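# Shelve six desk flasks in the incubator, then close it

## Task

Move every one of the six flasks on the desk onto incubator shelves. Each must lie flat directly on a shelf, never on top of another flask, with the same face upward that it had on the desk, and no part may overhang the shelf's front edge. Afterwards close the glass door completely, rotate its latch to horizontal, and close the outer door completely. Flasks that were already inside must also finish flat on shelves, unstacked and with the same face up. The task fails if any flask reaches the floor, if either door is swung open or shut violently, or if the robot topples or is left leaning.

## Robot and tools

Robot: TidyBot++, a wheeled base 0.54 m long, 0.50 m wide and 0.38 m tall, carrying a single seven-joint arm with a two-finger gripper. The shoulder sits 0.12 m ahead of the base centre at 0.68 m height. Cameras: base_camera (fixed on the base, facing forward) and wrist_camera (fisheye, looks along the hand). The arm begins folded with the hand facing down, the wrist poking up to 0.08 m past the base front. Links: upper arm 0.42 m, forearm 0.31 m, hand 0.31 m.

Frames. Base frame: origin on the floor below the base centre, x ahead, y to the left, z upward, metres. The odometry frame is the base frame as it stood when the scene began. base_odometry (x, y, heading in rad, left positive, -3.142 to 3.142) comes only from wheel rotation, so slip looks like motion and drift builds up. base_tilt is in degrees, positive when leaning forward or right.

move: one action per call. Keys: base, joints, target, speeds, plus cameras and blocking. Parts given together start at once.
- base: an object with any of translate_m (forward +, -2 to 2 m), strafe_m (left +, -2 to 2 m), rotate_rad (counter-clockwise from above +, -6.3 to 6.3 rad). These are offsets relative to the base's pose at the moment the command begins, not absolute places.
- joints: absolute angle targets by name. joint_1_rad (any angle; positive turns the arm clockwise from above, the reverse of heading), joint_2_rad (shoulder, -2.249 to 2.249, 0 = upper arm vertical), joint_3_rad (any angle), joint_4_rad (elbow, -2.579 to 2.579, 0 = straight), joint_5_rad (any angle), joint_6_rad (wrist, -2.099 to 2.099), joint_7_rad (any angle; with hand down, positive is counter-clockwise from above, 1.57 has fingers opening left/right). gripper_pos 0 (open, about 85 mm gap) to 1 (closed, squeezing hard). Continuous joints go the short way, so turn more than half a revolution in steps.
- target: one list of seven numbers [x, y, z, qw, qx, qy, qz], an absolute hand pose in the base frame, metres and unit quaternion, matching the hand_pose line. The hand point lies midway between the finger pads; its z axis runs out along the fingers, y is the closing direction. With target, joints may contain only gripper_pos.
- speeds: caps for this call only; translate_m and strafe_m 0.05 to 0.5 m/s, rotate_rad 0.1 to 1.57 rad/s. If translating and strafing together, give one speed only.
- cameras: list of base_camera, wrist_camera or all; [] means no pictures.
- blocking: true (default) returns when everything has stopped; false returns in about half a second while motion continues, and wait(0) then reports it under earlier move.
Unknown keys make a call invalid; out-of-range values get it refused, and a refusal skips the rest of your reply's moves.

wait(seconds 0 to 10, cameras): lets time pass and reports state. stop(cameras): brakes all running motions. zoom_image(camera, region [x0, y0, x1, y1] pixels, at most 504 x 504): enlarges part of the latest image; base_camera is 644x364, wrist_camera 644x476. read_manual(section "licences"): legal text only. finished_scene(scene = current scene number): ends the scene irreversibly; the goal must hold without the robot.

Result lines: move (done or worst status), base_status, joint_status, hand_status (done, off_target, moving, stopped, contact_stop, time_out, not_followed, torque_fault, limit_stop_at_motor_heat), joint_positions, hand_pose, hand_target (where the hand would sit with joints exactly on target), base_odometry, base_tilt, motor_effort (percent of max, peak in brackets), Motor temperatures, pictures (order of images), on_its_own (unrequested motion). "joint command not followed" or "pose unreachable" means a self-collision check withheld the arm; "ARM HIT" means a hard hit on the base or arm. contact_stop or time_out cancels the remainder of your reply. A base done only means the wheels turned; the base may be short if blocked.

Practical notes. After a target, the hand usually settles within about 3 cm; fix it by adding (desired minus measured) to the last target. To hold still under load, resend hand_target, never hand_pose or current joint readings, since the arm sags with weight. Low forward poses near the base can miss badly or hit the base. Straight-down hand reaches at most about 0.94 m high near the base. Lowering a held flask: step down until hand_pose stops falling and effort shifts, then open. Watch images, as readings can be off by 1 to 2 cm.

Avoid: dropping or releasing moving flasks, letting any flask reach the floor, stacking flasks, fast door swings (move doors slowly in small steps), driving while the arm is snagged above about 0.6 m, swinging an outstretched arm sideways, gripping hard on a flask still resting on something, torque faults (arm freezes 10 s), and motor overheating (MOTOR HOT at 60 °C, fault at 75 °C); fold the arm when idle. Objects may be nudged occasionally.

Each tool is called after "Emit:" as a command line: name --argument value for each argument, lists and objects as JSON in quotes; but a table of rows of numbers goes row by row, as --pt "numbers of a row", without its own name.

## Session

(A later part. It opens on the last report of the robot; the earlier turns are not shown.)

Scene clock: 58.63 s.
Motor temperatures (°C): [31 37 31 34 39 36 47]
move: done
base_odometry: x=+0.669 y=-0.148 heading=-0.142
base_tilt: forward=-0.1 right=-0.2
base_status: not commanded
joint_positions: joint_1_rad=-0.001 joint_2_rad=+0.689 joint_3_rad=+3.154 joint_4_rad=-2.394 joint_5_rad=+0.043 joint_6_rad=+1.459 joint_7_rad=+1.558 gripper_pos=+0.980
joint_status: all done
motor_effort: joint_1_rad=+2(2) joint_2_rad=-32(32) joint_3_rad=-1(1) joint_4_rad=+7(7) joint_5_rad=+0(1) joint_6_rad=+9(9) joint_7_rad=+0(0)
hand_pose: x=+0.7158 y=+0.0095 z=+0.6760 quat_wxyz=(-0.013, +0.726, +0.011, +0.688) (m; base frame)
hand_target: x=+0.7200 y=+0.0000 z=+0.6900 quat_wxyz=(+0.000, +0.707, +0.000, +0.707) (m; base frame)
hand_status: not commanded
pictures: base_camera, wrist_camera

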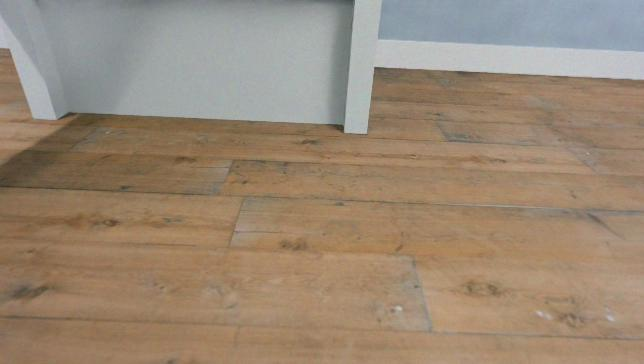

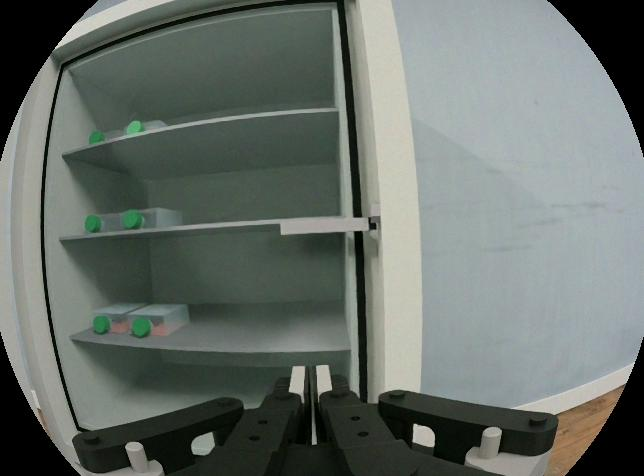

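Emit:
move --base '{"translate_m": 0.17, "strafe_m": 0.032}' --speeds '{"translate_m": 0.15}'

Emit:
zoom_image --camera "wrist_camera" --region '[170, 170, 474, 476]'

Scene clock: 61.07 s.
Motor temperatures (°C): [31 37 31 34 39 36 47]
move: done
base_odometry: x=+0.842 y=-0.140 heading=-0.142
base_tilt: forward=-0.1 right=-0.2
base_status: done
joint_positions: joint_1_rad=-0.001 joint_2_rad=+0.691 joint_3_rad=+3.154 joint_4_rad=-2.387 joint_5_rad=+0.043 joint_6_rad=+1.461 joint_7_rad=+1.558 gripper_pos=+0.980
joint_status: not commanded
motor_effort: joint_1_rad=+2(3) joint_2_rad=-32(33) joint_3_rad=-1(1) joint_4_rad=+6(8) joint_5_rad=+0(1) joint_6_rad=+9(9) joint_7_rad=+0(0)
hand_pose: x=+0.7179 y=+0.0095 z=+0.6777 quat_wxyz=(-0.013, +0.723, +0.011, +0.690) (m; base frame)
hand_target: x=+0.7200 y=+0.0000 z=+0.6900 quat_wxyz=(+0.000, +0.707, +0.000, +0.707) (m; base frame)
hand_status: not commanded
pictures: base_camera, wrist_camera

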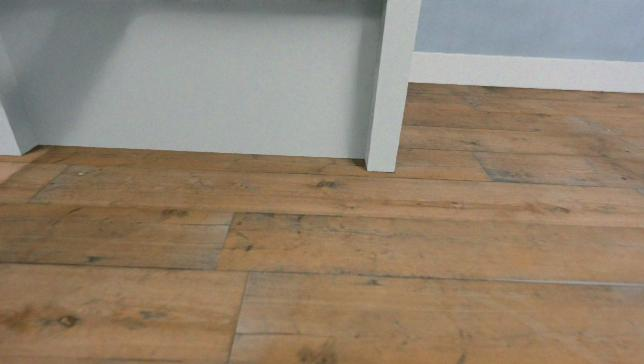

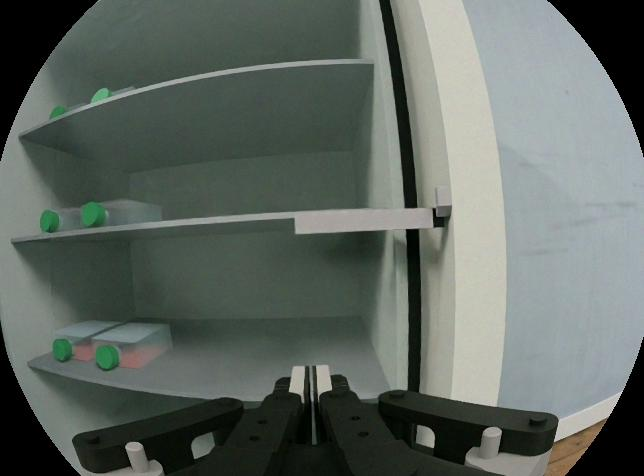

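Scaled by 1.647.

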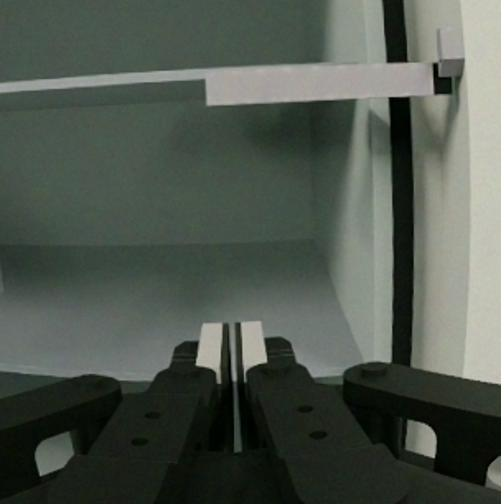

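Emit:
move --base '{"translate_m": 0.11}' --speeds '{"translate_m": 0.1}'

Emit:
zoom_image --camera "wrist_camera" --region '[170, 170, 474, 476]'

Scene clock: 63.57 s.
Motor temperatures (°C): [31 37 31 34 39 36 47]
move: done
base_odometry: x=+0.951 y=-0.155 heading=-0.141
base_tilt: forward=-0.1 right=-0.2
base_status: done
joint_positions: joint_1_rad=-0.001 joint_2_rad=+0.692 joint_3_rad=+3.154 joint_4_rad=-2.385 joint_5_rad=+0.043 joint_6_rad=+1.462 joint_7_rad=+1.558 gripper_pos=+0.980
joint_status: not commanded
motor_effort: joint_1_rad=+1(2) joint_2_rad=-32(34) joint_3_rad=+0(1) joint_4_rad=+6(8) joint_5_rad=+0(1) joint_6_rad=+8(9) joint_7_rad=+0(0)
hand_pose: x=+0.7186 y=+0.0096 z=+0.6778 quat_wxyz=(-0.013, +0.723, +0.011, +0.691) (m; base frame)
hand_target: x=+0.7200 y=+0.0000 z=+0.6900 quat_wxyz=(+0.000, +0.707, +0.000, +0.707) (m; base frame)
hand_status: not commanded
pictures: base_camera, wrist_camera

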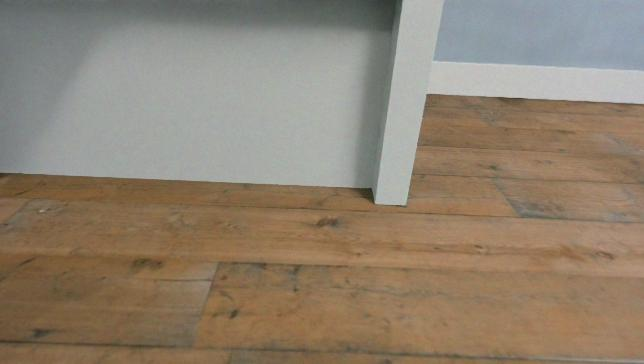

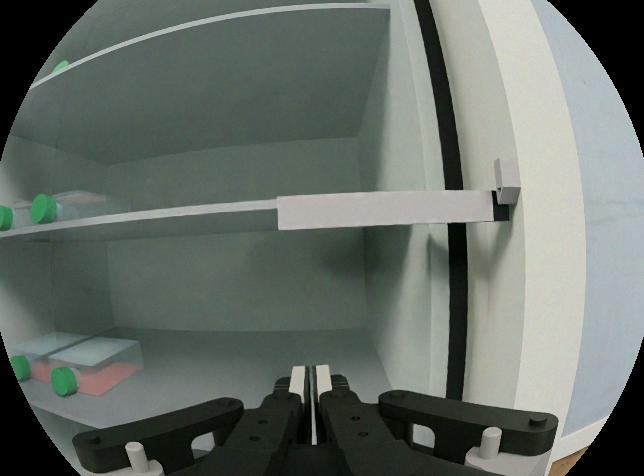

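Scaled by 1.647.

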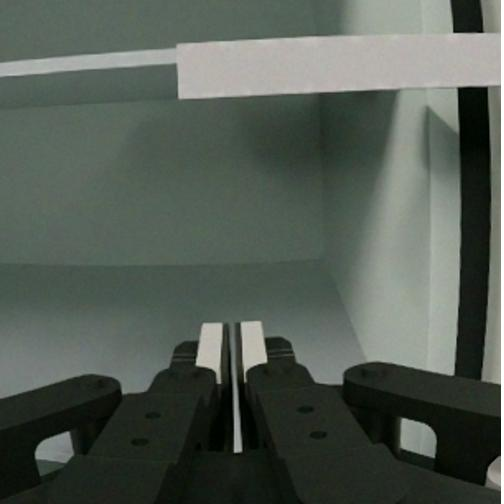

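Emit:
move --base '{"translate_m": 0.04}' --speeds '{"translate_m": 0.1}' --cameras '[]'

Emit:
move --target '[0.72, 0.0, 0.74, 0.0, 0.707, 0.0, 0.707]'

Emit:
move --target '[0.72, 0.0, 0.77, 0.0, 0.707, 0.0, 0.707]'

Scene clock: 64.90 s.
Motor temperatures (°C): [31 37 31 34 39 36 47]
move: done
base_odometry: x=+0.991 y=-0.161 heading=-0.141
base_tilt: forward=-0.1 right=-0.2
base_status: done
joint_positions: joint_1_rad=-0.001 joint_2_rad=+0.693 joint_3_rad=+3.154 joint_4_rad=-2.385 joint_5_rad=+0.043 joint_6_rad=+1.462 joint_7_rad=+1.558 gripper_pos=+0.980
joint_status: not commanded
motor_effort: joint_1_rad=+2(3) joint_2_rad=-32(34) joint_3_rad=+0(1) joint_4_rad=+6(8) joint_5_rad=-1(1) joint_6_rad=+9(9) joint_7_rad=+0(0)
hand_pose: x=+0.7187 y=+0.0097 z=+0.6778 quat_wxyz=(-0.013, +0.723, +0.011, +0.691) (m; base frame)
hand_target: x=+0.7200 y=+0.0000 z=+0.6900 quat_wxyz=(+0.000, +0.707, +0.000, +0.707) (m; base frame)
hand_status: not commanded
pictures: none
No camera images: "cameras" was empty.

Scene clock: 66.00 s.
Motor temperatures (°C): [31 37 31 34 39 36 47]
move: done
base_odometry: x=+0.991 y=-0.161 heading=-0.141
base_tilt: forward=-0.1 right=-0.2
base_status: not commanded
joint_positions: joint_1_rad=-0.001 joint_2_rad=+0.554 joint_3_rad=+3.154 joint_4_rad=-2.372 joint_5_rad=+0.043 joint_6_rad=+1.368 joint_7_rad=+1.558 gripper_pos=+0.980
joint_status: not commanded
motor_effort: joint_1_rad=+0(2) joint_2_rad=-30(34) joint_3_rad=-1(1) joint_4_rad=+9(11) joint_5_rad=+0(1) joint_6_rad=+8(12) joint_7_rad=+0(0)
hand_pose: x=+0.7188 y=+0.0093 z=+0.7360 quat_wxyz=(-0.011, +0.703, +0.012, +0.711) (m; base frame)
hand_target: x=+0.7200 y=+0.0000 z=+0.7400 quat_wxyz=(+0.000, +0.707, +0.000, +0.707) (m; base frame)
hand_status: done (0.010 m and 2.0 deg from the pose sent, 0.063 m and 3.2 deg at the start)
pictures: base_camera, wrist_camera

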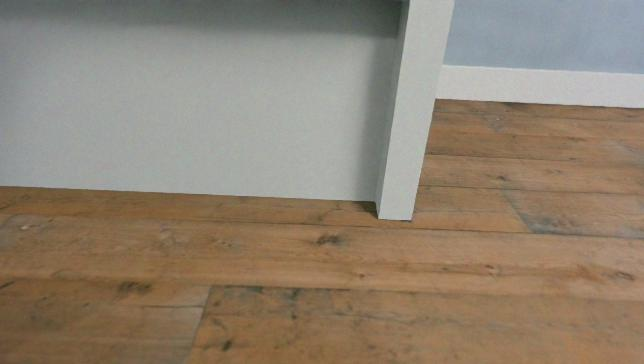

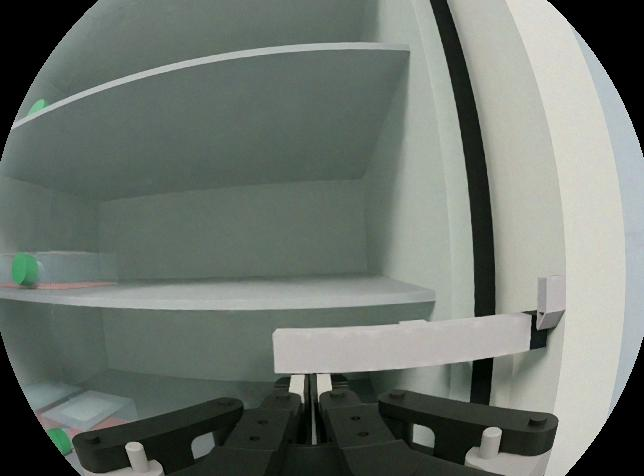

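Scene clock: 66.90 s.
Motor temperatures (°C): [31 37 31 34 39 36 47]
move: off_target
base_odometry: x=+0.991 y=-0.161 heading=-0.141
base_tilt: forward=-0.1 right=-0.2
base_status: not commanded
joint_positions: joint_1_rad=-0.001 joint_2_rad=+0.486 joint_3_rad=+3.154 joint_4_rad=-2.363 joint_5_rad=+0.043 joint_6_rad=+1.230 joint_7_rad=+1.558 gripper_pos=+0.980
joint_status: not commanded
motor_effort: joint_1_rad=+1(3) joint_2_rad=-33(34) joint_3_rad=+0(0) joint_4_rad=+13(13) joint_5_rad=-1(2) joint_6_rad=+12(12) joint_7_rad=+0(0)
hand_pose: x=+0.7171 y=+0.0086 z=+0.7375 quat_wxyz=(-0.009, +0.724, +0.013, +0.690) (m; base frame)
hand_target: x=+0.7200 y=+0.0000 z=+0.7700 quat_wxyz=(+0.000, +0.707, +0.000, +0.707) (m; base frame)
hand_status: off_target (0.034 m and 3.3 deg from the pose sent, 0.035 m and 2.0 deg at the start)
pictures: base_camera, wrist_camera

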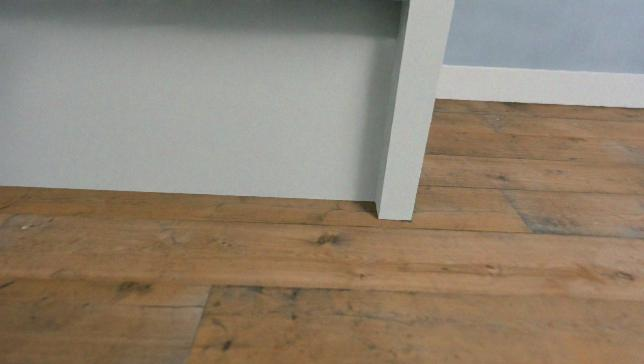

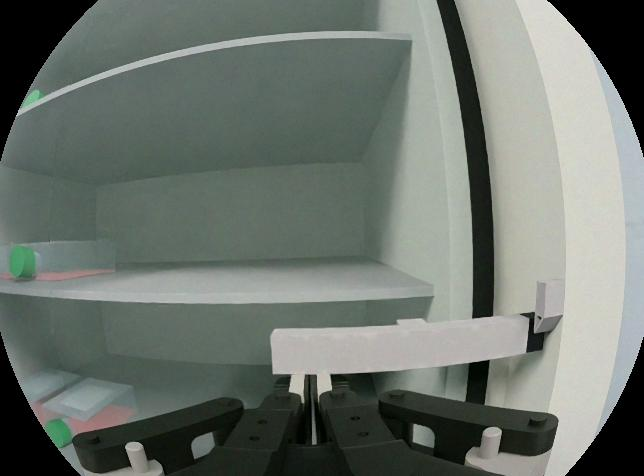

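Emit:
move --target '[0.72, 0.0, 0.80, 0.0, 0.707, 0.0, 0.707]'

Scene clock: 67.90 s.
Motor temperatures (°C): [31 37 31 34 39 36 47]
move: off_target
base_odometry: x=+0.991 y=-0.161 heading=-0.141
base_tilt: forward=-0.1 right=-0.2
base_status: not commanded
joint_positions: joint_1_rad=-0.002 joint_2_rad=+0.421 joint_3_rad=+3.154 joint_4_rad=-2.345 joint_5_rad=+0.043 joint_6_rad=+1.085 joint_7_rad=+1.558 gripper_pos=+0.980
joint_status: not commanded
motor_effort: joint_1_rad=+2(3) joint_2_rad=-37(37) joint_3_rad=+0(1) joint_4_rad=+16(17) joint_5_rad=-2(2) joint_6_rad=+16(16) joint_7_rad=+0(0)
hand_pose: x=+0.7156 y=+0.0083 z=+0.7387 quat_wxyz=(-0.007, +0.745, +0.014, +0.667) (m; base frame)
hand_target: x=+0.7200 y=+0.0000 z=+0.8000 quat_wxyz=(+0.000, +0.707, +0.000, +0.707) (m; base frame)
hand_status: off_target (0.062 m and 6.6 deg from the pose sent, 0.063 m and 3.3 deg at the start)
pictures: base_camera, wrist_camera

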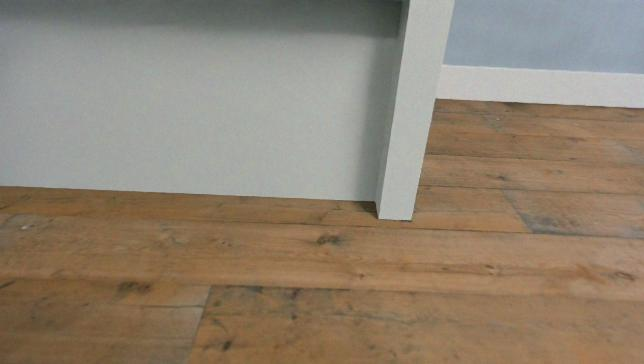

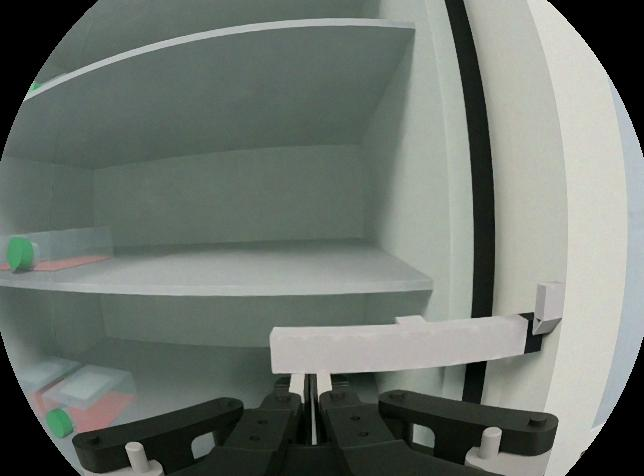

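Emit:
move --target '[0.72, 0.0, 0.84, 0.0, 0.707, 0.0, 0.707]'

Emit:
zoom_image --camera "wrist_camera" --region '[250, 250, 600, 476]'

Scene clock: 69.73 s.
Motor temperatures (°C): [31 37 31 34 39 36 47]
move: done
base_odometry: x=+0.991 y=-0.161 heading=-0.141
base_tilt: forward=-0.1 right=-0.2
base_status: not commanded
joint_positions: joint_1_rad=-0.005 joint_2_rad=+0.247 joint_3_rad=+3.153 joint_4_rad=-2.246 joint_5_rad=+0.043 joint_6_rad=+0.916 joint_7_rad=+1.558 gripper_pos=+0.980
joint_status: not commanded
motor_effort: joint_1_rad=+2(4) joint_2_rad=-26(42) joint_3_rad=+0(2) joint_4_rad=+15(22) joint_5_rad=-1(2) joint_6_rad=+9(19) joint_7_rad=+0(0)
hand_pose: x=+0.7231 y=+0.0087 z=+0.8372 quat_wxyz=(-0.004, +0.709, +0.016, +0.705) (m; base frame)
hand_target: x=+0.7200 y=+0.0000 z=+0.8400 quat_wxyz=(+0.000, +0.707, +0.000, +0.707) (m; base frame)
hand_status: done (0.010 m and 1.9 deg from the pose sent, 0.102 m and 6.6 deg at the start)
pictures: base_camera, wrist_camera

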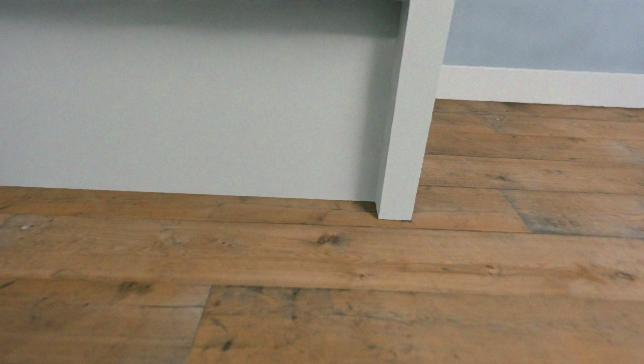

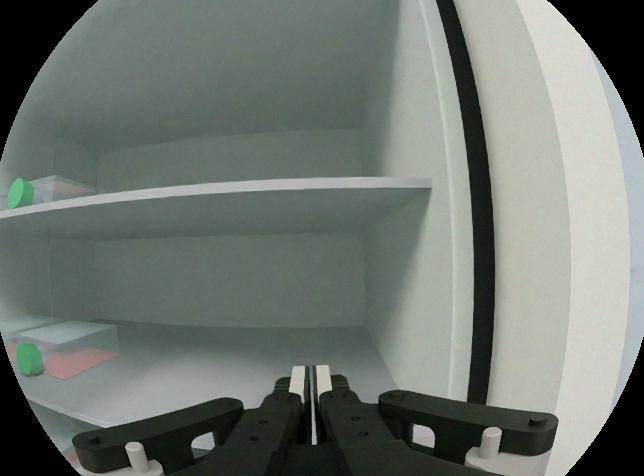

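Scaled by 1.440.

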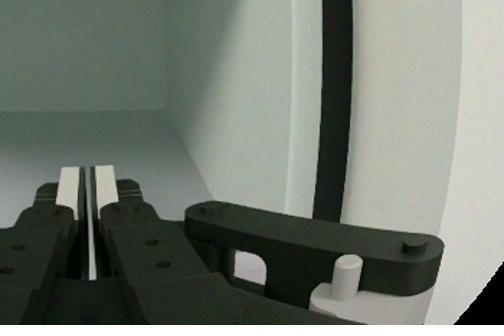

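Emit:
move --base '{"translate_m": -0.2}' --target '[0.7, 0.0, 0.77, 0.0, 0.707, 0.0, 0.707]'

Scene clock: 71.50 s.
Motor temperatures (°C): [31 37 31 34 39 36 47]
move: done
base_odometry: x=+0.792 y=-0.133 heading=-0.140
base_tilt: forward=-0.1 right=-0.2
base_status: done
joint_positions: joint_1_rad=-0.005 joint_2_rad=+0.405 joint_3_rad=+3.153 joint_4_rad=-2.394 joint_5_rad=+0.043 joint_6_rad=+1.190 joint_7_rad=+1.558 gripper_pos=+0.980
joint_status: not commanded
motor_effort: joint_1_rad=+1(3) joint_2_rad=-28(30) joint_3_rad=+0(2) joint_4_rad=+11(14) joint_5_rad=+0(1) joint_6_rad=+9(10) joint_7_rad=+0(0)
hand_pose: x=+0.7014 y=+0.0108 z=+0.7602 quat_wxyz=(-0.010, +0.721, +0.014, +0.693) (m; base frame)
hand_target: x=+0.7000 y=+0.0000 z=+0.7700 quat_wxyz=(+0.000, +0.707, +0.000, +0.707) (m; base frame)
hand_status: done (0.015 m and 3.0 deg from the pose sent, 0.072 m and 1.9 deg at the start)
pictures: base_camera, wrist_camera

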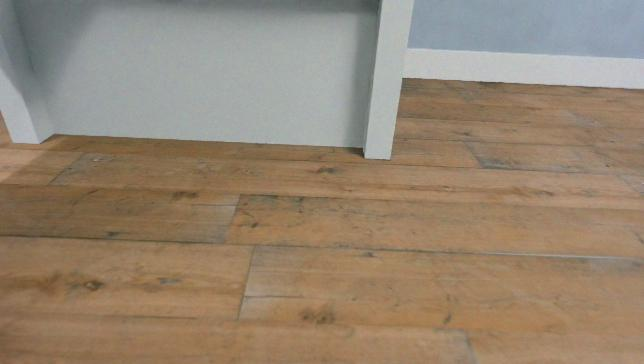

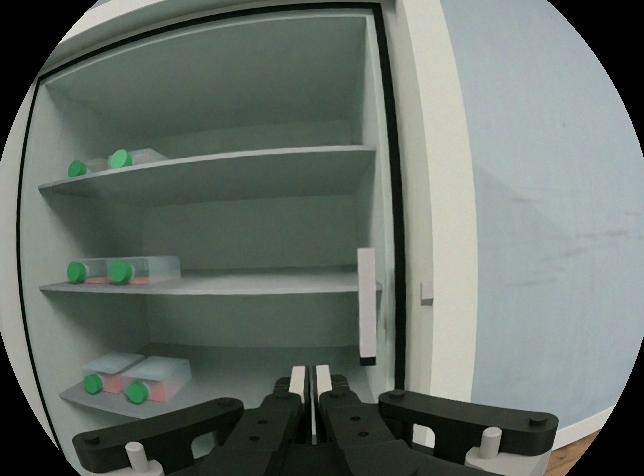

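Emit:
move --joints '{"gripper_pos": 0.3}' --base '{"strafe_m": -0.037, "translate_m": 0.12}' --cameras '[]'

Emit:
move --target '[0.7, 0.0, 0.755, 0.0, 0.707, 0.0, 0.707]'

Scene clock: 74.03 s.
Motor temperatures (°C): [31 37 31 34 39 36 47]
move: done
base_odometry: x=+0.906 y=-0.186 heading=-0.140
base_tilt: forward=-0.1 right=-0.2
base_status: done
joint_positions: joint_1_rad=-0.005 joint_2_rad=+0.410 joint_3_rad=+3.153 joint_4_rad=-2.393 joint_5_rad=+0.043 joint_6_rad=+1.193 joint_7_rad=+1.558 gripper_pos=+0.300
joint_status: all done
motor_effort: joint_1_rad=+1(3) joint_2_rad=-27(30) joint_3_rad=+0(1) joint_4_rad=+10(12) joint_5_rad=-1(1) joint_6_rad=+9(9) joint_7_rad=+0(0)
hand_pose: x=+0.7019 y=+0.0107 z=+0.7588 quat_wxyz=(-0.010, +0.721, +0.014, +0.693) (m; base frame)
hand_target: x=+0.7000 y=+0.0000 z=+0.7700 quat_wxyz=(+0.000, +0.707, +0.000, +0.707) (m; base frame)
hand_status: not commanded
pictures: none
No camera images: "cameras" was empty.

Scene clock: 74.83 s.
Motor temperatures (°C): [31 37 31 34 39 36 47]
move: done
base_odometry: x=+0.906 y=-0.186 heading=-0.140
base_tilt: forward=-0.1 right=-0.2
base_status: not commanded
joint_positions: joint_1_rad=-0.005 joint_2_rad=+0.453 joint_3_rad=+3.153 joint_4_rad=-2.400 joint_5_rad=+0.043 joint_6_rad=+1.259 joint_7_rad=+1.558 gripper_pos=+0.300
joint_status: not commanded
motor_effort: joint_1_rad=+1(2) joint_2_rad=-28(29) joint_3_rad=+0(1) joint_4_rad=+10(12) joint_5_rad=+0(1) joint_6_rad=+8(9) joint_7_rad=+0(0)
hand_pose: x=+0.7038 y=+0.0112 z=+0.7516 quat_wxyz=(-0.011, +0.715, +0.014, +0.699) (m; base frame)
hand_target: x=+0.7000 y=+0.0000 z=+0.7550 quat_wxyz=(+0.000, +0.707, +0.000, +0.707) (m; base frame)
hand_status: done (0.012 m and 2.4 deg from the pose sent, 0.012 m and 3.0 deg at the start)
pictures: base_camera, wrist_camera

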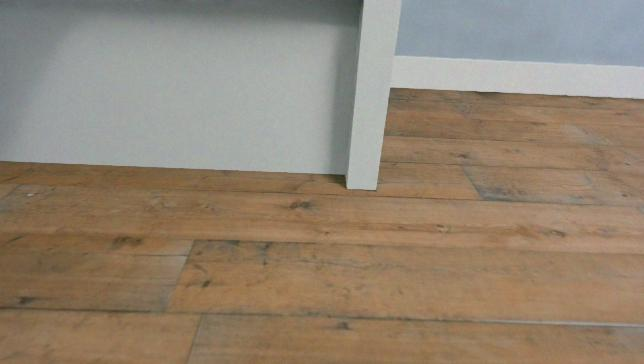

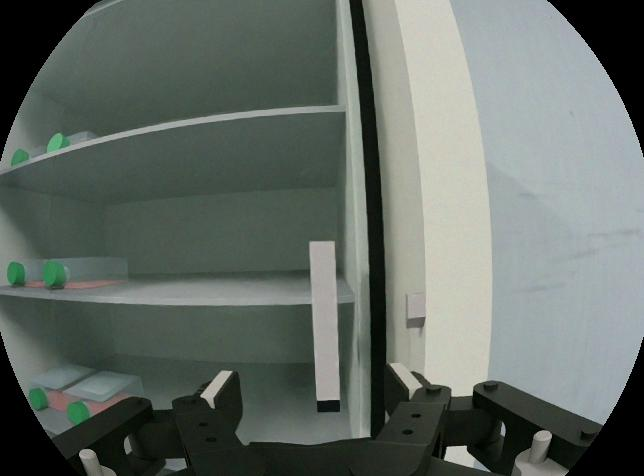

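Emit:
move --base '{"translate_m": 0.12, "strafe_m": -0.003}' --speeds '{"translate_m": 0.1}'

Scene clock: 76.73 s.
Motor temperatures (°C): [31 37 31 34 39 36 47]
move: done
base_odometry: x=+1.025 y=-0.206 heading=-0.141
base_tilt: forward=-0.1 right=-0.2
base_status: done
joint_positions: joint_1_rad=-0.005 joint_2_rad=+0.455 joint_3_rad=+3.153 joint_4_rad=-2.410 joint_5_rad=+0.043 joint_6_rad=+1.265 joint_7_rad=+1.558 gripper_pos=+0.300
joint_status: not commanded
motor_effort: joint_1_rad=+1(3) joint_2_rad=-28(30) joint_3_rad=-1(1) joint_4_rad=+10(15) joint_5_rad=+0(1) joint_6_rad=+8(9) joint_7_rad=+0(0)
hand_pose: x=+0.7008 y=+0.0112 z=+0.7483 quat_wxyz=(-0.011, +0.717, +0.014, +0.697) (m; base frame)
hand_target: x=+0.7000 y=+0.0000 z=+0.7550 quat_wxyz=(+0.000, +0.707, +0.000, +0.707) (m; base frame)
hand_status: not commanded
pictures: base_camera, wrist_camera

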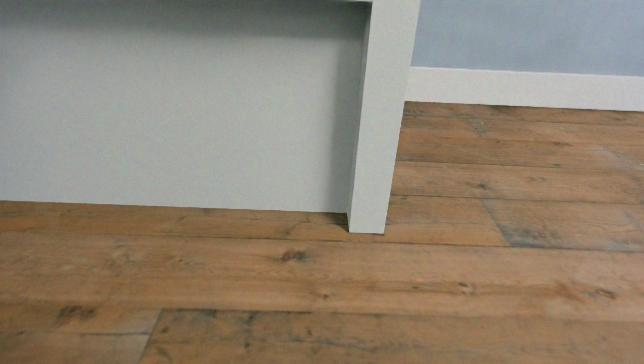

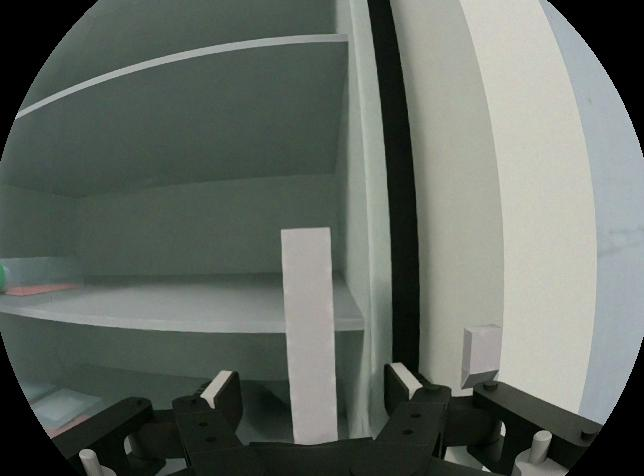

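Emit:
move --joints '{"gripper_pos": 0.9}' --cameras '["wrist_camera"]'

Scene clock: 77.77 s.
Motor temperatures (°C): [31 37 31 34 39 36 47]
move: off_target
base_odometry: x=+1.025 y=-0.206 heading=-0.141
base_tilt: forward=-0.1 right=-0.2
base_status: not commanded
joint_positions: joint_1_rad=-0.010 joint_2_rad=+0.454 joint_3_rad=+3.155 joint_4_rad=-2.423 joint_5_rad=+0.040 joint_6_rad=+1.273 joint_7_rad=+1.558 gripper_pos=+0.845
joint_status: gripper_pos off_target (ended at +0.845, target +0.900)
motor_effort: joint_1_rad=+1(6) joint_2_rad=-24(28) joint_3_rad=+0(3) joint_4_rad=+13(15) joint_5_rad=+0(3) joint_6_rad=+7(9) joint_7_rad=+0(0)
hand_pose: x=+0.6968 y=+0.0122 z=+0.7459 quat_wxyz=(-0.011, +0.719, +0.014, +0.695) (m; base frame)
hand_target: x=+0.7000 y=+0.0000 z=+0.7550 quat_wxyz=(+0.000, +0.707, +0.000, +0.707) (m; base frame)
hand_status: not commanded
pictures: wrist_camera

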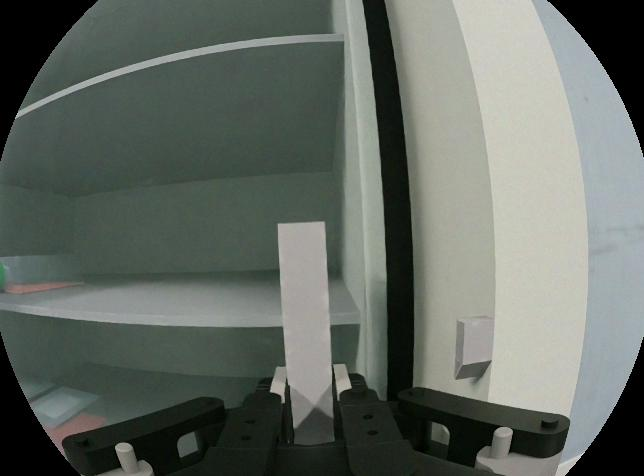

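Emit:
move --base '{"translate_m": -0.088, "strafe_m": 0.153, "rotate_rad": -0.2}' --speeds '{"translate_m": 0.12, "rotate_rad": 0.126}' --cameras '["wrist_camera"]'

Emit:
move --base '{"translate_m": -0.088, "strafe_m": 0.153, "rotate_rad": -0.2}' --speeds '{"translate_m": 0.12, "rotate_rad": 0.126}' --cameras '["wrist_camera"]'

Scene clock: 80.37 s.
Motor temperatures (°C): [31 37 31 34 39 36 47]
move: done
base_odometry: x=+0.959 y=-0.042 heading=-0.341
base_tilt: forward=-0.1 right=-0.2
base_status: done
joint_positions: joint_1_rad=-0.009 joint_2_rad=+0.463 joint_3_rad=+3.155 joint_4_rad=-2.410 joint_5_rad=+0.040 joint_6_rad=+1.275 joint_7_rad=+1.558 gripper_pos=+0.845
joint_status: not commanded
motor_effort: joint_1_rad=+2(5) joint_2_rad=-27(30) joint_3_rad=-1(3) joint_4_rad=+10(13) joint_5_rad=-1(4) joint_6_rad=+8(10) joint_7_rad=+0(0)
hand_pose: x=+0.7015 y=+0.0119 z=+0.7461 quat_wxyz=(-0.011, +0.717, +0.014, +0.697) (m; base frame)
hand_target: x=+0.7000 y=+0.0000 z=+0.7550 quat_wxyz=(+0.000, +0.707, +0.000, +0.707) (m; base frame)
hand_status: not commanded
pictures: wrist_camera

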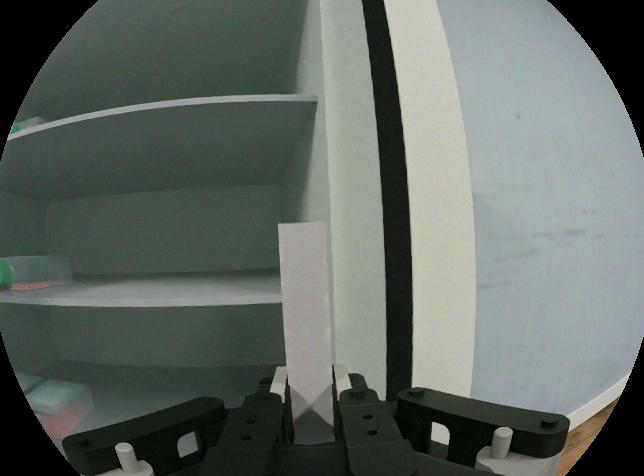

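Scene clock: 82.37 s.
Motor temperatures (°C): [31 37 31 34 39 36 47]
move: done
base_odometry: x=+0.927 y=+0.132 heading=-0.540
base_tilt: forward=-0.1 right=-0.2
base_status: done
joint_positions: joint_1_rad=-0.007 joint_2_rad=+0.463 joint_3_rad=+3.156 joint_4_rad=-2.411 joint_5_rad=+0.040 joint_6_rad=+1.275 joint_7_rad=+1.558 gripper_pos=+0.845
joint_status: not commanded
motor_effort: joint_1_rad=+0(6) joint_2_rad=-27(29) joint_3_rad=-1(4) joint_4_rad=+10(12) joint_5_rad=-1(5) joint_6_rad=+8(10) joint_7_rad=+0(1)
hand_pose: x=+0.7013 y=+0.0100 z=+0.7460 quat_wxyz=(-0.010, +0.717, +0.013, +0.697) (m; base frame)
hand_target: x=+0.7000 y=+0.0000 z=+0.7550 quat_wxyz=(+0.000, +0.707, +0.000, +0.707) (m; base frame)
hand_status: not commanded
pictures: wrist_camera

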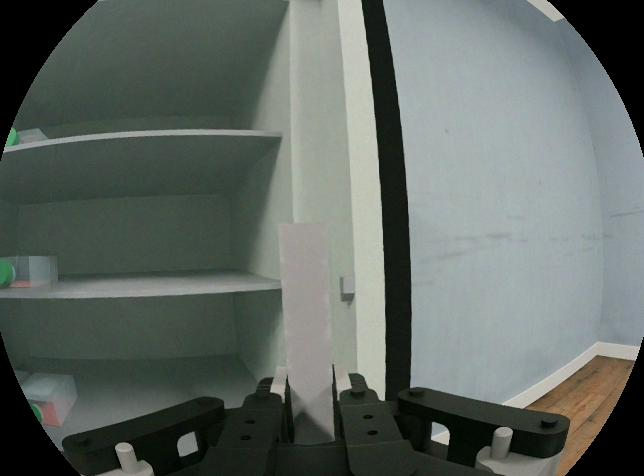

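Emit:
move --base '{"translate_m": -0.088, "strafe_m": 0.153, "rotate_rad": -0.2}' --speeds '{"translate_m": 0.12, "rotate_rad": 0.126}' --cameras '[]'

Emit:
move --joints '{"gripper_pos": 0.3}' --cameras '[]'

Emit:
move --base '{"translate_m": -0.2}' --speeds '{"translate_m": 0.2}'

Scene clock: 88.50 s.
Motor temperatures (°C): [31 37 31 34 39 36 47]
move: done
base_odometry: x=+0.930 y=+0.308 heading=-0.740
base_tilt: forward=-0.1 right=-0.2
base_status: done
joint_positions: joint_1_rad=-0.004 joint_2_rad=+0.463 joint_3_rad=+3.158 joint_4_rad=-2.412 joint_5_rad=+0.040 joint_6_rad=+1.276 joint_7_rad=+1.558 gripper_pos=+0.845
joint_status: not commanded
motor_effort: joint_1_rad=-1(6) joint_2_rad=-27(29) joint_3_rad=-2(4) joint_4_rad=+10(13) joint_5_rad=+0(6) joint_6_rad=+8(9) joint_7_rad=+0(0)
hand_pose: x=+0.7011 y=+0.0073 z=+0.7460 quat_wxyz=(-0.008, +0.717, +0.011, +0.697) (m; base frame)
hand_target: x=+0.7000 y=+0.0000 z=+0.7550 quat_wxyz=(+0.000, +0.707, +0.000, +0.707) (m; base frame)
hand_status: not commanded
pictures: none
No camera images: "cameras" was empty.

Scene clock: 89.37 s.
Motor temperatures (°C): [31 37 31 34 39 36 47]
move: done
base_odometry: x=+0.930 y=+0.308 heading=-0.740
base_tilt: forward=-0.1 right=-0.2
base_status: not commanded
joint_positions: joint_1_rad=-0.005 joint_2_rad=+0.463 joint_3_rad=+3.158 joint_4_rad=-2.412 joint_5_rad=+0.040 joint_6_rad=+1.276 joint_7_rad=+1.558 gripper_pos=+0.300
joint_status: all done
motor_effort: joint_1_rad=+1(2) joint_2_rad=-28(28) joint_3_rad=+0(2) joint_4_rad=+10(10) joint_5_rad=-1(1) joint_6_rad=+8(9) joint_7_rad=+0(0)
hand_pose: x=+0.7011 y=+0.0078 z=+0.7460 quat_wxyz=(-0.008, +0.717, +0.012, +0.697) (m; base frame)
hand_target: x=+0.7000 y=+0.0000 z=+0.7550 quat_wxyz=(+0.000, +0.707, +0.000, +0.707) (m; base frame)
hand_status: not commanded
pictures: none
No camera images: "cameras" was empty.

Scene clock: 91.03 s.
Motor temperatures (°C): [31 37 31 34 39 36 47]
move: done
base_odometry: x=+0.782 y=+0.444 heading=-0.740
base_tilt: forward=-0.1 right=-0.2
base_status: done
joint_positions: joint_1_rad=-0.005 joint_2_rad=+0.464 joint_3_rad=+3.158 joint_4_rad=-2.412 joint_5_rad=+0.040 joint_6_rad=+1.276 joint_7_rad=+1.558 gripper_pos=+0.300
joint_status: not commanded
motor_effort: joint_1_rad=+1(2) joint_2_rad=-28(31) joint_3_rad=+0(1) joint_4_rad=+10(12) joint_5_rad=+0(1) joint_6_rad=+9(9) joint_7_rad=+0(0)
hand_pose: x=+0.7010 y=+0.0078 z=+0.7455 quat_wxyz=(-0.008, +0.717, +0.012, +0.697) (m; base frame)
hand_target: x=+0.7000 y=+0.0000 z=+0.7550 quat_wxyz=(+0.000, +0.707, +0.000, +0.707) (m; base frame)
hand_status: not commanded
pictures: base_camera, wrist_camera

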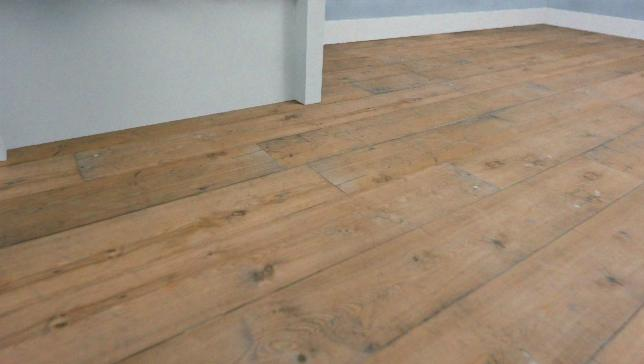

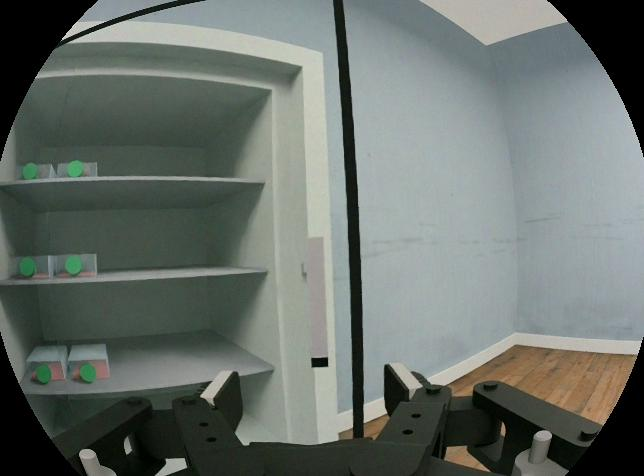

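Emit:
move --base '{"translate_m": -0.15}' --cameras '[]'

Emit:
move --base '{"translate_m": 0.6, "strafe_m": -0.76}' --joints '{"gripper_pos": 0.98}' --cameras '["wrist_camera"]'

Emit:
move --base '{"rotate_rad": 0.84}' --target '[0.72, 0.0, 0.95, 0.0, 0.8, 0.0, 0.6]'

Scene clock: 93.47 s.
Motor temperatures (°C): [31 37 31 34 39 36 47]
move: done
base_odometry: x=+0.672 y=+0.545 heading=-0.740
base_tilt: forward=-0.1 right=-0.2
base_status: done
joint_positions: joint_1_rad=-0.005 joint_2_rad=+0.464 joint_3_rad=+3.158 joint_4_rad=-2.415 joint_5_rad=+0.040 joint_6_rad=+1.276 joint_7_rad=+1.558 gripper_pos=+0.300
joint_status: not commanded
motor_effort: joint_1_rad=+1(3) joint_2_rad=-28(31) joint_3_rad=+0(1) joint_4_rad=+10(11) joint_5_rad=+0(1) joint_6_rad=+8(10) joint_7_rad=+0(0)
hand_pose: x=+0.7002 y=+0.0078 z=+0.7445 quat_wxyz=(-0.008, +0.718, +0.012, +0.696) (m; base frame)
hand_target: x=+0.7000 y=+0.0000 z=+0.7550 quat_wxyz=(+0.000, +0.707, +0.000, +0.707) (m; base frame)
hand_status: not commanded
pictures: none
No camera images: "cameras" was empty.

Scene clock: 96.77 s.
Motor temperatures (°C): [31 37 31 34 39 36 47]
move: done
base_odometry: x=+0.602 y=-0.421 heading=-0.741
base_tilt: forward=-0.1 right=-0.2
base_status: done
joint_positions: joint_1_rad=-0.007 joint_2_rad=+0.464 joint_3_rad=+3.158 joint_4_rad=-2.415 joint_5_rad=+0.040 joint_6_rad=+1.276 joint_7_rad=+1.558 gripper_pos=+0.980
joint_status: all done
motor_effort: joint_1_rad=+2(4) joint_2_rad=-28(29) joint_3_rad=+0(1) joint_4_rad=+10(11) joint_5_rad=-1(2) joint_6_rad=+8(9) joint_7_rad=+0(0)
hand_pose: x=+0.7002 y=+0.0091 z=+0.7445 quat_wxyz=(-0.009, +0.718, +0.012, +0.696) (m; base frame)
hand_target: x=+0.7000 y=+0.0000 z=+0.7550 quat_wxyz=(+0.000, +0.707, +0.000, +0.707) (m; base frame)
hand_status: not commanded
pictures: wrist_camera

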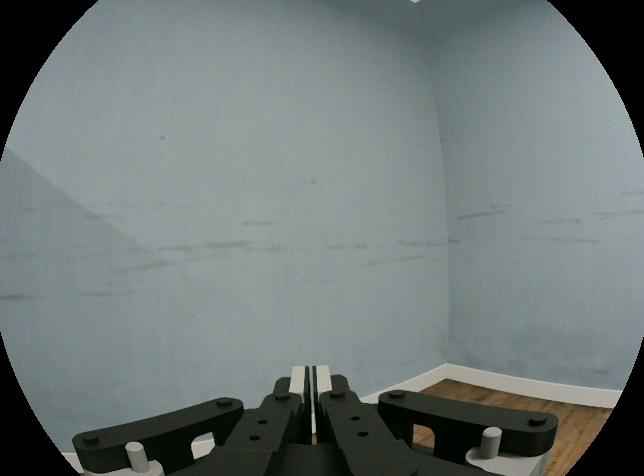

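Scene clock: 99.13 s.
Motor temperatures (°C): [31 37 31 34 39 36 47]
move: done
base_odometry: x=+0.602 y=-0.421 heading=+0.098
base_tilt: forward=-0.1 right=-0.2
base_status: done
joint_positions: joint_1_rad=-0.030 joint_2_rad=+0.001 joint_3_rad=+3.162 joint_4_rad=-1.794 joint_5_rad=+0.012 joint_6_rad=-0.022 joint_7_rad=+1.584 gripper_pos=+0.980
joint_status: not commanded
motor_effort: joint_1_rad=+2(6) joint_2_rad=-23(31) joint_3_rad=+0(3) joint_4_rad=+21(21) joint_5_rad=+0(2) joint_6_rad=+8(9) joint_7_rad=+0(0)
hand_pose: x=+0.7281 y=+0.0070 z=+0.9567 quat_wxyz=(+0.005, +0.788, +0.014, +0.615) (m; base frame)
hand_target: x=+0.7200 y=+0.0000 z=+0.9500 quat_wxyz=(+0.000, +0.800, +0.000, +0.600) (m; base frame)
hand_status: done (0.013 m and 2.7 deg from the pose sent, 0.207 m and 14.5 deg at the start)
pictures: base_camera, wrist_camera

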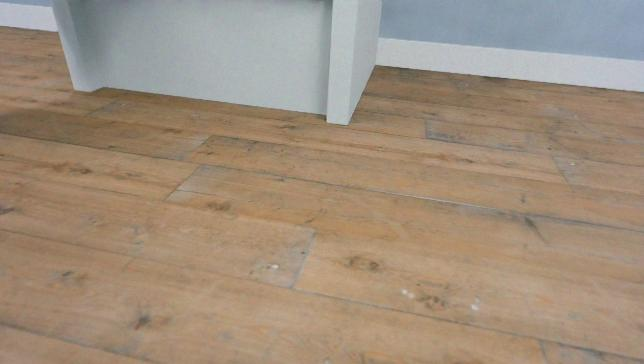

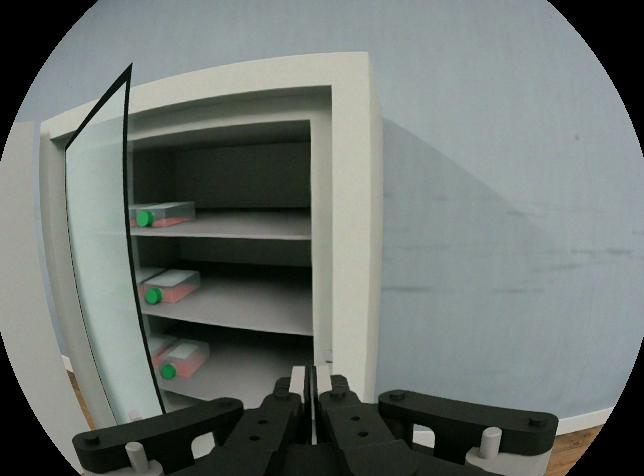

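Emit:
move --base '{"translate_m": 0.14}' --cameras '[]'

Emit:
move --base '{"translate_m": -0.01, "strafe_m": 0.2}' --speeds '{"strafe_m": 0.12}' --cameras '["wrist_camera"]'

Emit:
move --base '{"translate_m": -0.06, "strafe_m": 0.18}' --speeds '{"strafe_m": 0.12}' --cameras '["wrist_camera"]'

Scene clock: 101.47 s.
Motor temperatures (°C): [31 37 31 34 39 36 47]
move: done
base_odometry: x=+0.741 y=-0.407 heading=+0.099
base_tilt: forward=-0.1 right=-0.2
base_status: done
joint_positions: joint_1_rad=-0.030 joint_2_rad=+0.000 joint_3_rad=+3.162 joint_4_rad=-1.793 joint_5_rad=+0.012 joint_6_rad=-0.027 joint_7_rad=+1.584 gripper_pos=+0.980
joint_status: not commanded
motor_effort: joint_1_rad=+3(3) joint_2_rad=-23(28) joint_3_rad=+0(1) joint_4_rad=+21(22) joint_5_rad=+0(1) joint_6_rad=+8(9) joint_7_rad=+0(0)
hand_pose: x=+0.7276 y=+0.0069 z=+0.9563 quat_wxyz=(+0.005, +0.789, +0.014, +0.614) (m; base frame)
hand_target: x=+0.7200 y=+0.0000 z=+0.9500 quat_wxyz=(+0.000, +0.800, +0.000, +0.600) (m; base frame)
hand_status: not commanded
pictures: none
No camera images: "cameras" was empty.

Scene clock: 103.67 s.
Motor temperatures (°C): [31 37 31 34 39 36 47]
move: done
base_odometry: x=+0.712 y=-0.209 heading=+0.099
base_tilt: forward=-0.1 right=-0.2
base_status: done
joint_positions: joint_1_rad=+0.017 joint_2_rad=-0.010 joint_3_rad=+3.213 joint_4_rad=-1.794 joint_5_rad=+0.012 joint_6_rad=-0.046 joint_7_rad=+1.584 gripper_pos=+0.980
joint_status: not commanded
motor_effort: joint_1_rad=-7(10) joint_2_rad=-19(24) joint_3_rad=-8(10) joint_4_rad=+23(25) joint_5_rad=-1(1) joint_6_rad=+11(12) joint_7_rad=+0(0)
hand_pose: x=+0.7215 y=-0.0522 z=+0.9563 quat_wxyz=(+0.035, +0.792, -0.025, +0.609) (m; base frame)
hand_target: x=+0.7200 y=+0.0000 z=+0.9500 quat_wxyz=(+0.000, +0.800, +0.000, +0.600) (m; base frame)
hand_status: not commanded
pictures: wrist_camera

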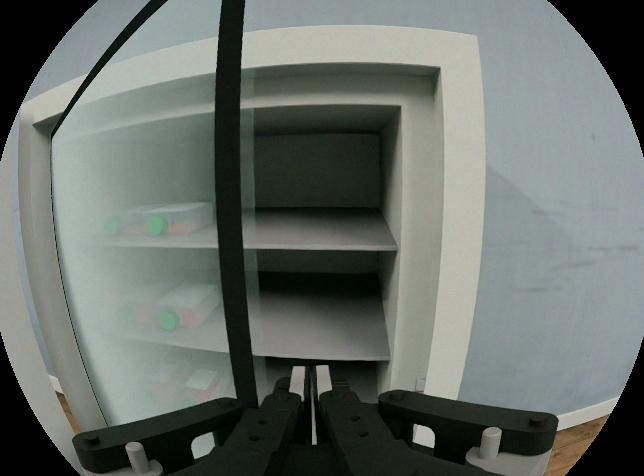

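Scene clock: 105.80 s.
Motor temperatures (°C): [31 37 31 34 39 36 47]
move: done
base_odometry: x=+0.634 y=-0.036 heading=+0.099
base_tilt: forward=-0.1 right=-0.2
base_status: done
joint_positions: joint_1_rad=+0.063 joint_2_rad=-0.049 joint_3_rad=+3.265 joint_4_rad=-1.816 joint_5_rad=+0.012 joint_6_rad=-0.080 joint_7_rad=+1.585 gripper_pos=+0.980
joint_status: not commanded
motor_effort: joint_1_rad=-18(20) joint_2_rad=-11(21) joint_3_rad=-17(19) joint_4_rad=+28(30) joint_5_rad=-2(2) joint_6_rad=+15(16) joint_7_rad=+0(1)
hand_pose: x=+0.6974 y=-0.1099 z=+0.9558 quat_wxyz=(+0.062, +0.795, -0.066, +0.600) (m; base frame)
hand_target: x=+0.7200 y=+0.0000 z=+0.9500 quat_wxyz=(+0.000, +0.800, +0.000, +0.600) (m; base frame)
hand_status: not commanded
pictures: wrist_camera

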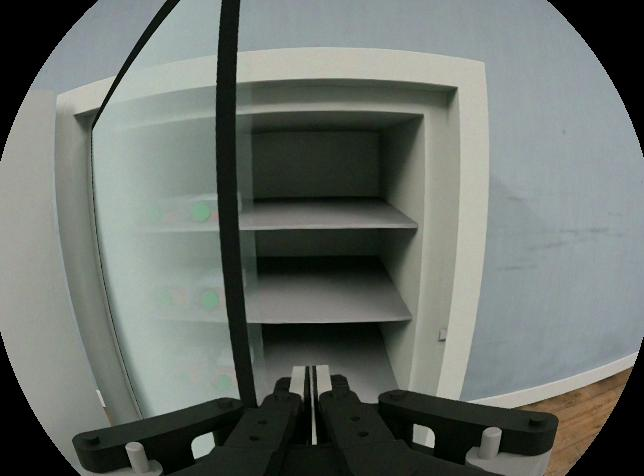

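Emit:
move --base '{"translate_m": 0.06, "strafe_m": 0.05}' --speeds '{"strafe_m": 0.12}' --cameras '["wrist_camera"]'

Emit:
move --base '{"translate_m": 0.0, "strafe_m": 0.12}' --speeds '{"strafe_m": 0.12}' --cameras '["wrist_camera"]'

Scene clock: 107.57 s.
Motor temperatures (°C): [31 37 31 34 39 36 47]
move: done
base_odometry: x=+0.688 y=+0.020 heading=+0.098
base_tilt: forward=-0.1 right=-0.2
base_status: done
joint_positions: joint_1_rad=+0.138 joint_2_rad=-0.067 joint_3_rad=+3.345 joint_4_rad=-1.825 joint_5_rad=+0.012 joint_6_rad=-0.094 joint_7_rad=+1.586 gripper_pos=+0.980
joint_status: not commanded
motor_effort: joint_1_rad=-31(33) joint_2_rad=-9(11) joint_3_rad=-31(33) joint_4_rad=+30(31) joint_5_rad=-2(3) joint_6_rad=+17(18) joint_7_rad=+0(1)
hand_pose: x=+0.6670 y=-0.1973 z=+0.9558 quat_wxyz=(+0.105, +0.789, -0.130, +0.591) (m; base frame)
hand_target: x=+0.7200 y=+0.0000 z=+0.9500 quat_wxyz=(+0.000, +0.800, +0.000, +0.600) (m; base frame)
hand_status: not commanded
pictures: wrist_camera

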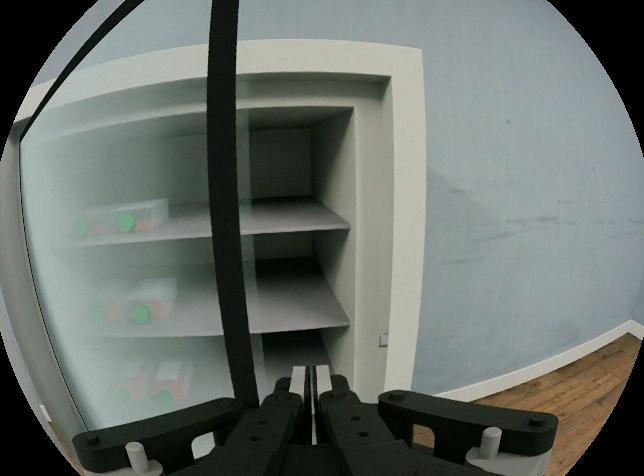

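Scene clock: 109.17 s.
Motor temperatures (°C): [32 37 31 34 39 36 47]
move: done
base_odometry: x=+0.677 y=+0.139 heading=+0.098
base_tilt: forward=-0.2 right=-0.1
base_status: done
joint_positions: joint_1_rad=+0.187 joint_2_rad=-0.079 joint_3_rad=+3.399 joint_4_rad=-1.832 joint_5_rad=+0.012 joint_6_rad=-0.104 joint_7_rad=+1.586 gripper_pos=+0.981
joint_status: not commanded
motor_effort: joint_1_rad=-41(44) joint_2_rad=-3(11) joint_3_rad=-41(43) joint_4_rad=+32(33) joint_5_rad=-4(4) joint_6_rad=+18(19) joint_7_rad=+0(0)
hand_pose: x=+0.6394 y=-0.2520 z=+0.9554 quat_wxyz=(+0.132, +0.783, -0.172, +0.583) (m; base frame)
hand_target: x=+0.7200 y=+0.0000 z=+0.9500 quat_wxyz=(+0.000, +0.800, +0.000, +0.600) (m; base frame)
hand_status: not commanded
pictures: wrist_camera

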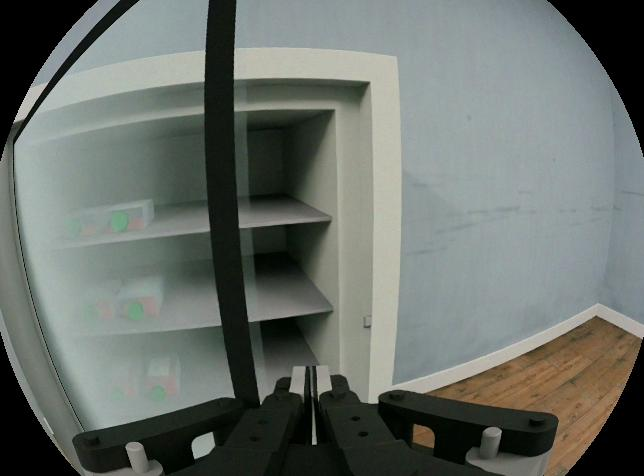

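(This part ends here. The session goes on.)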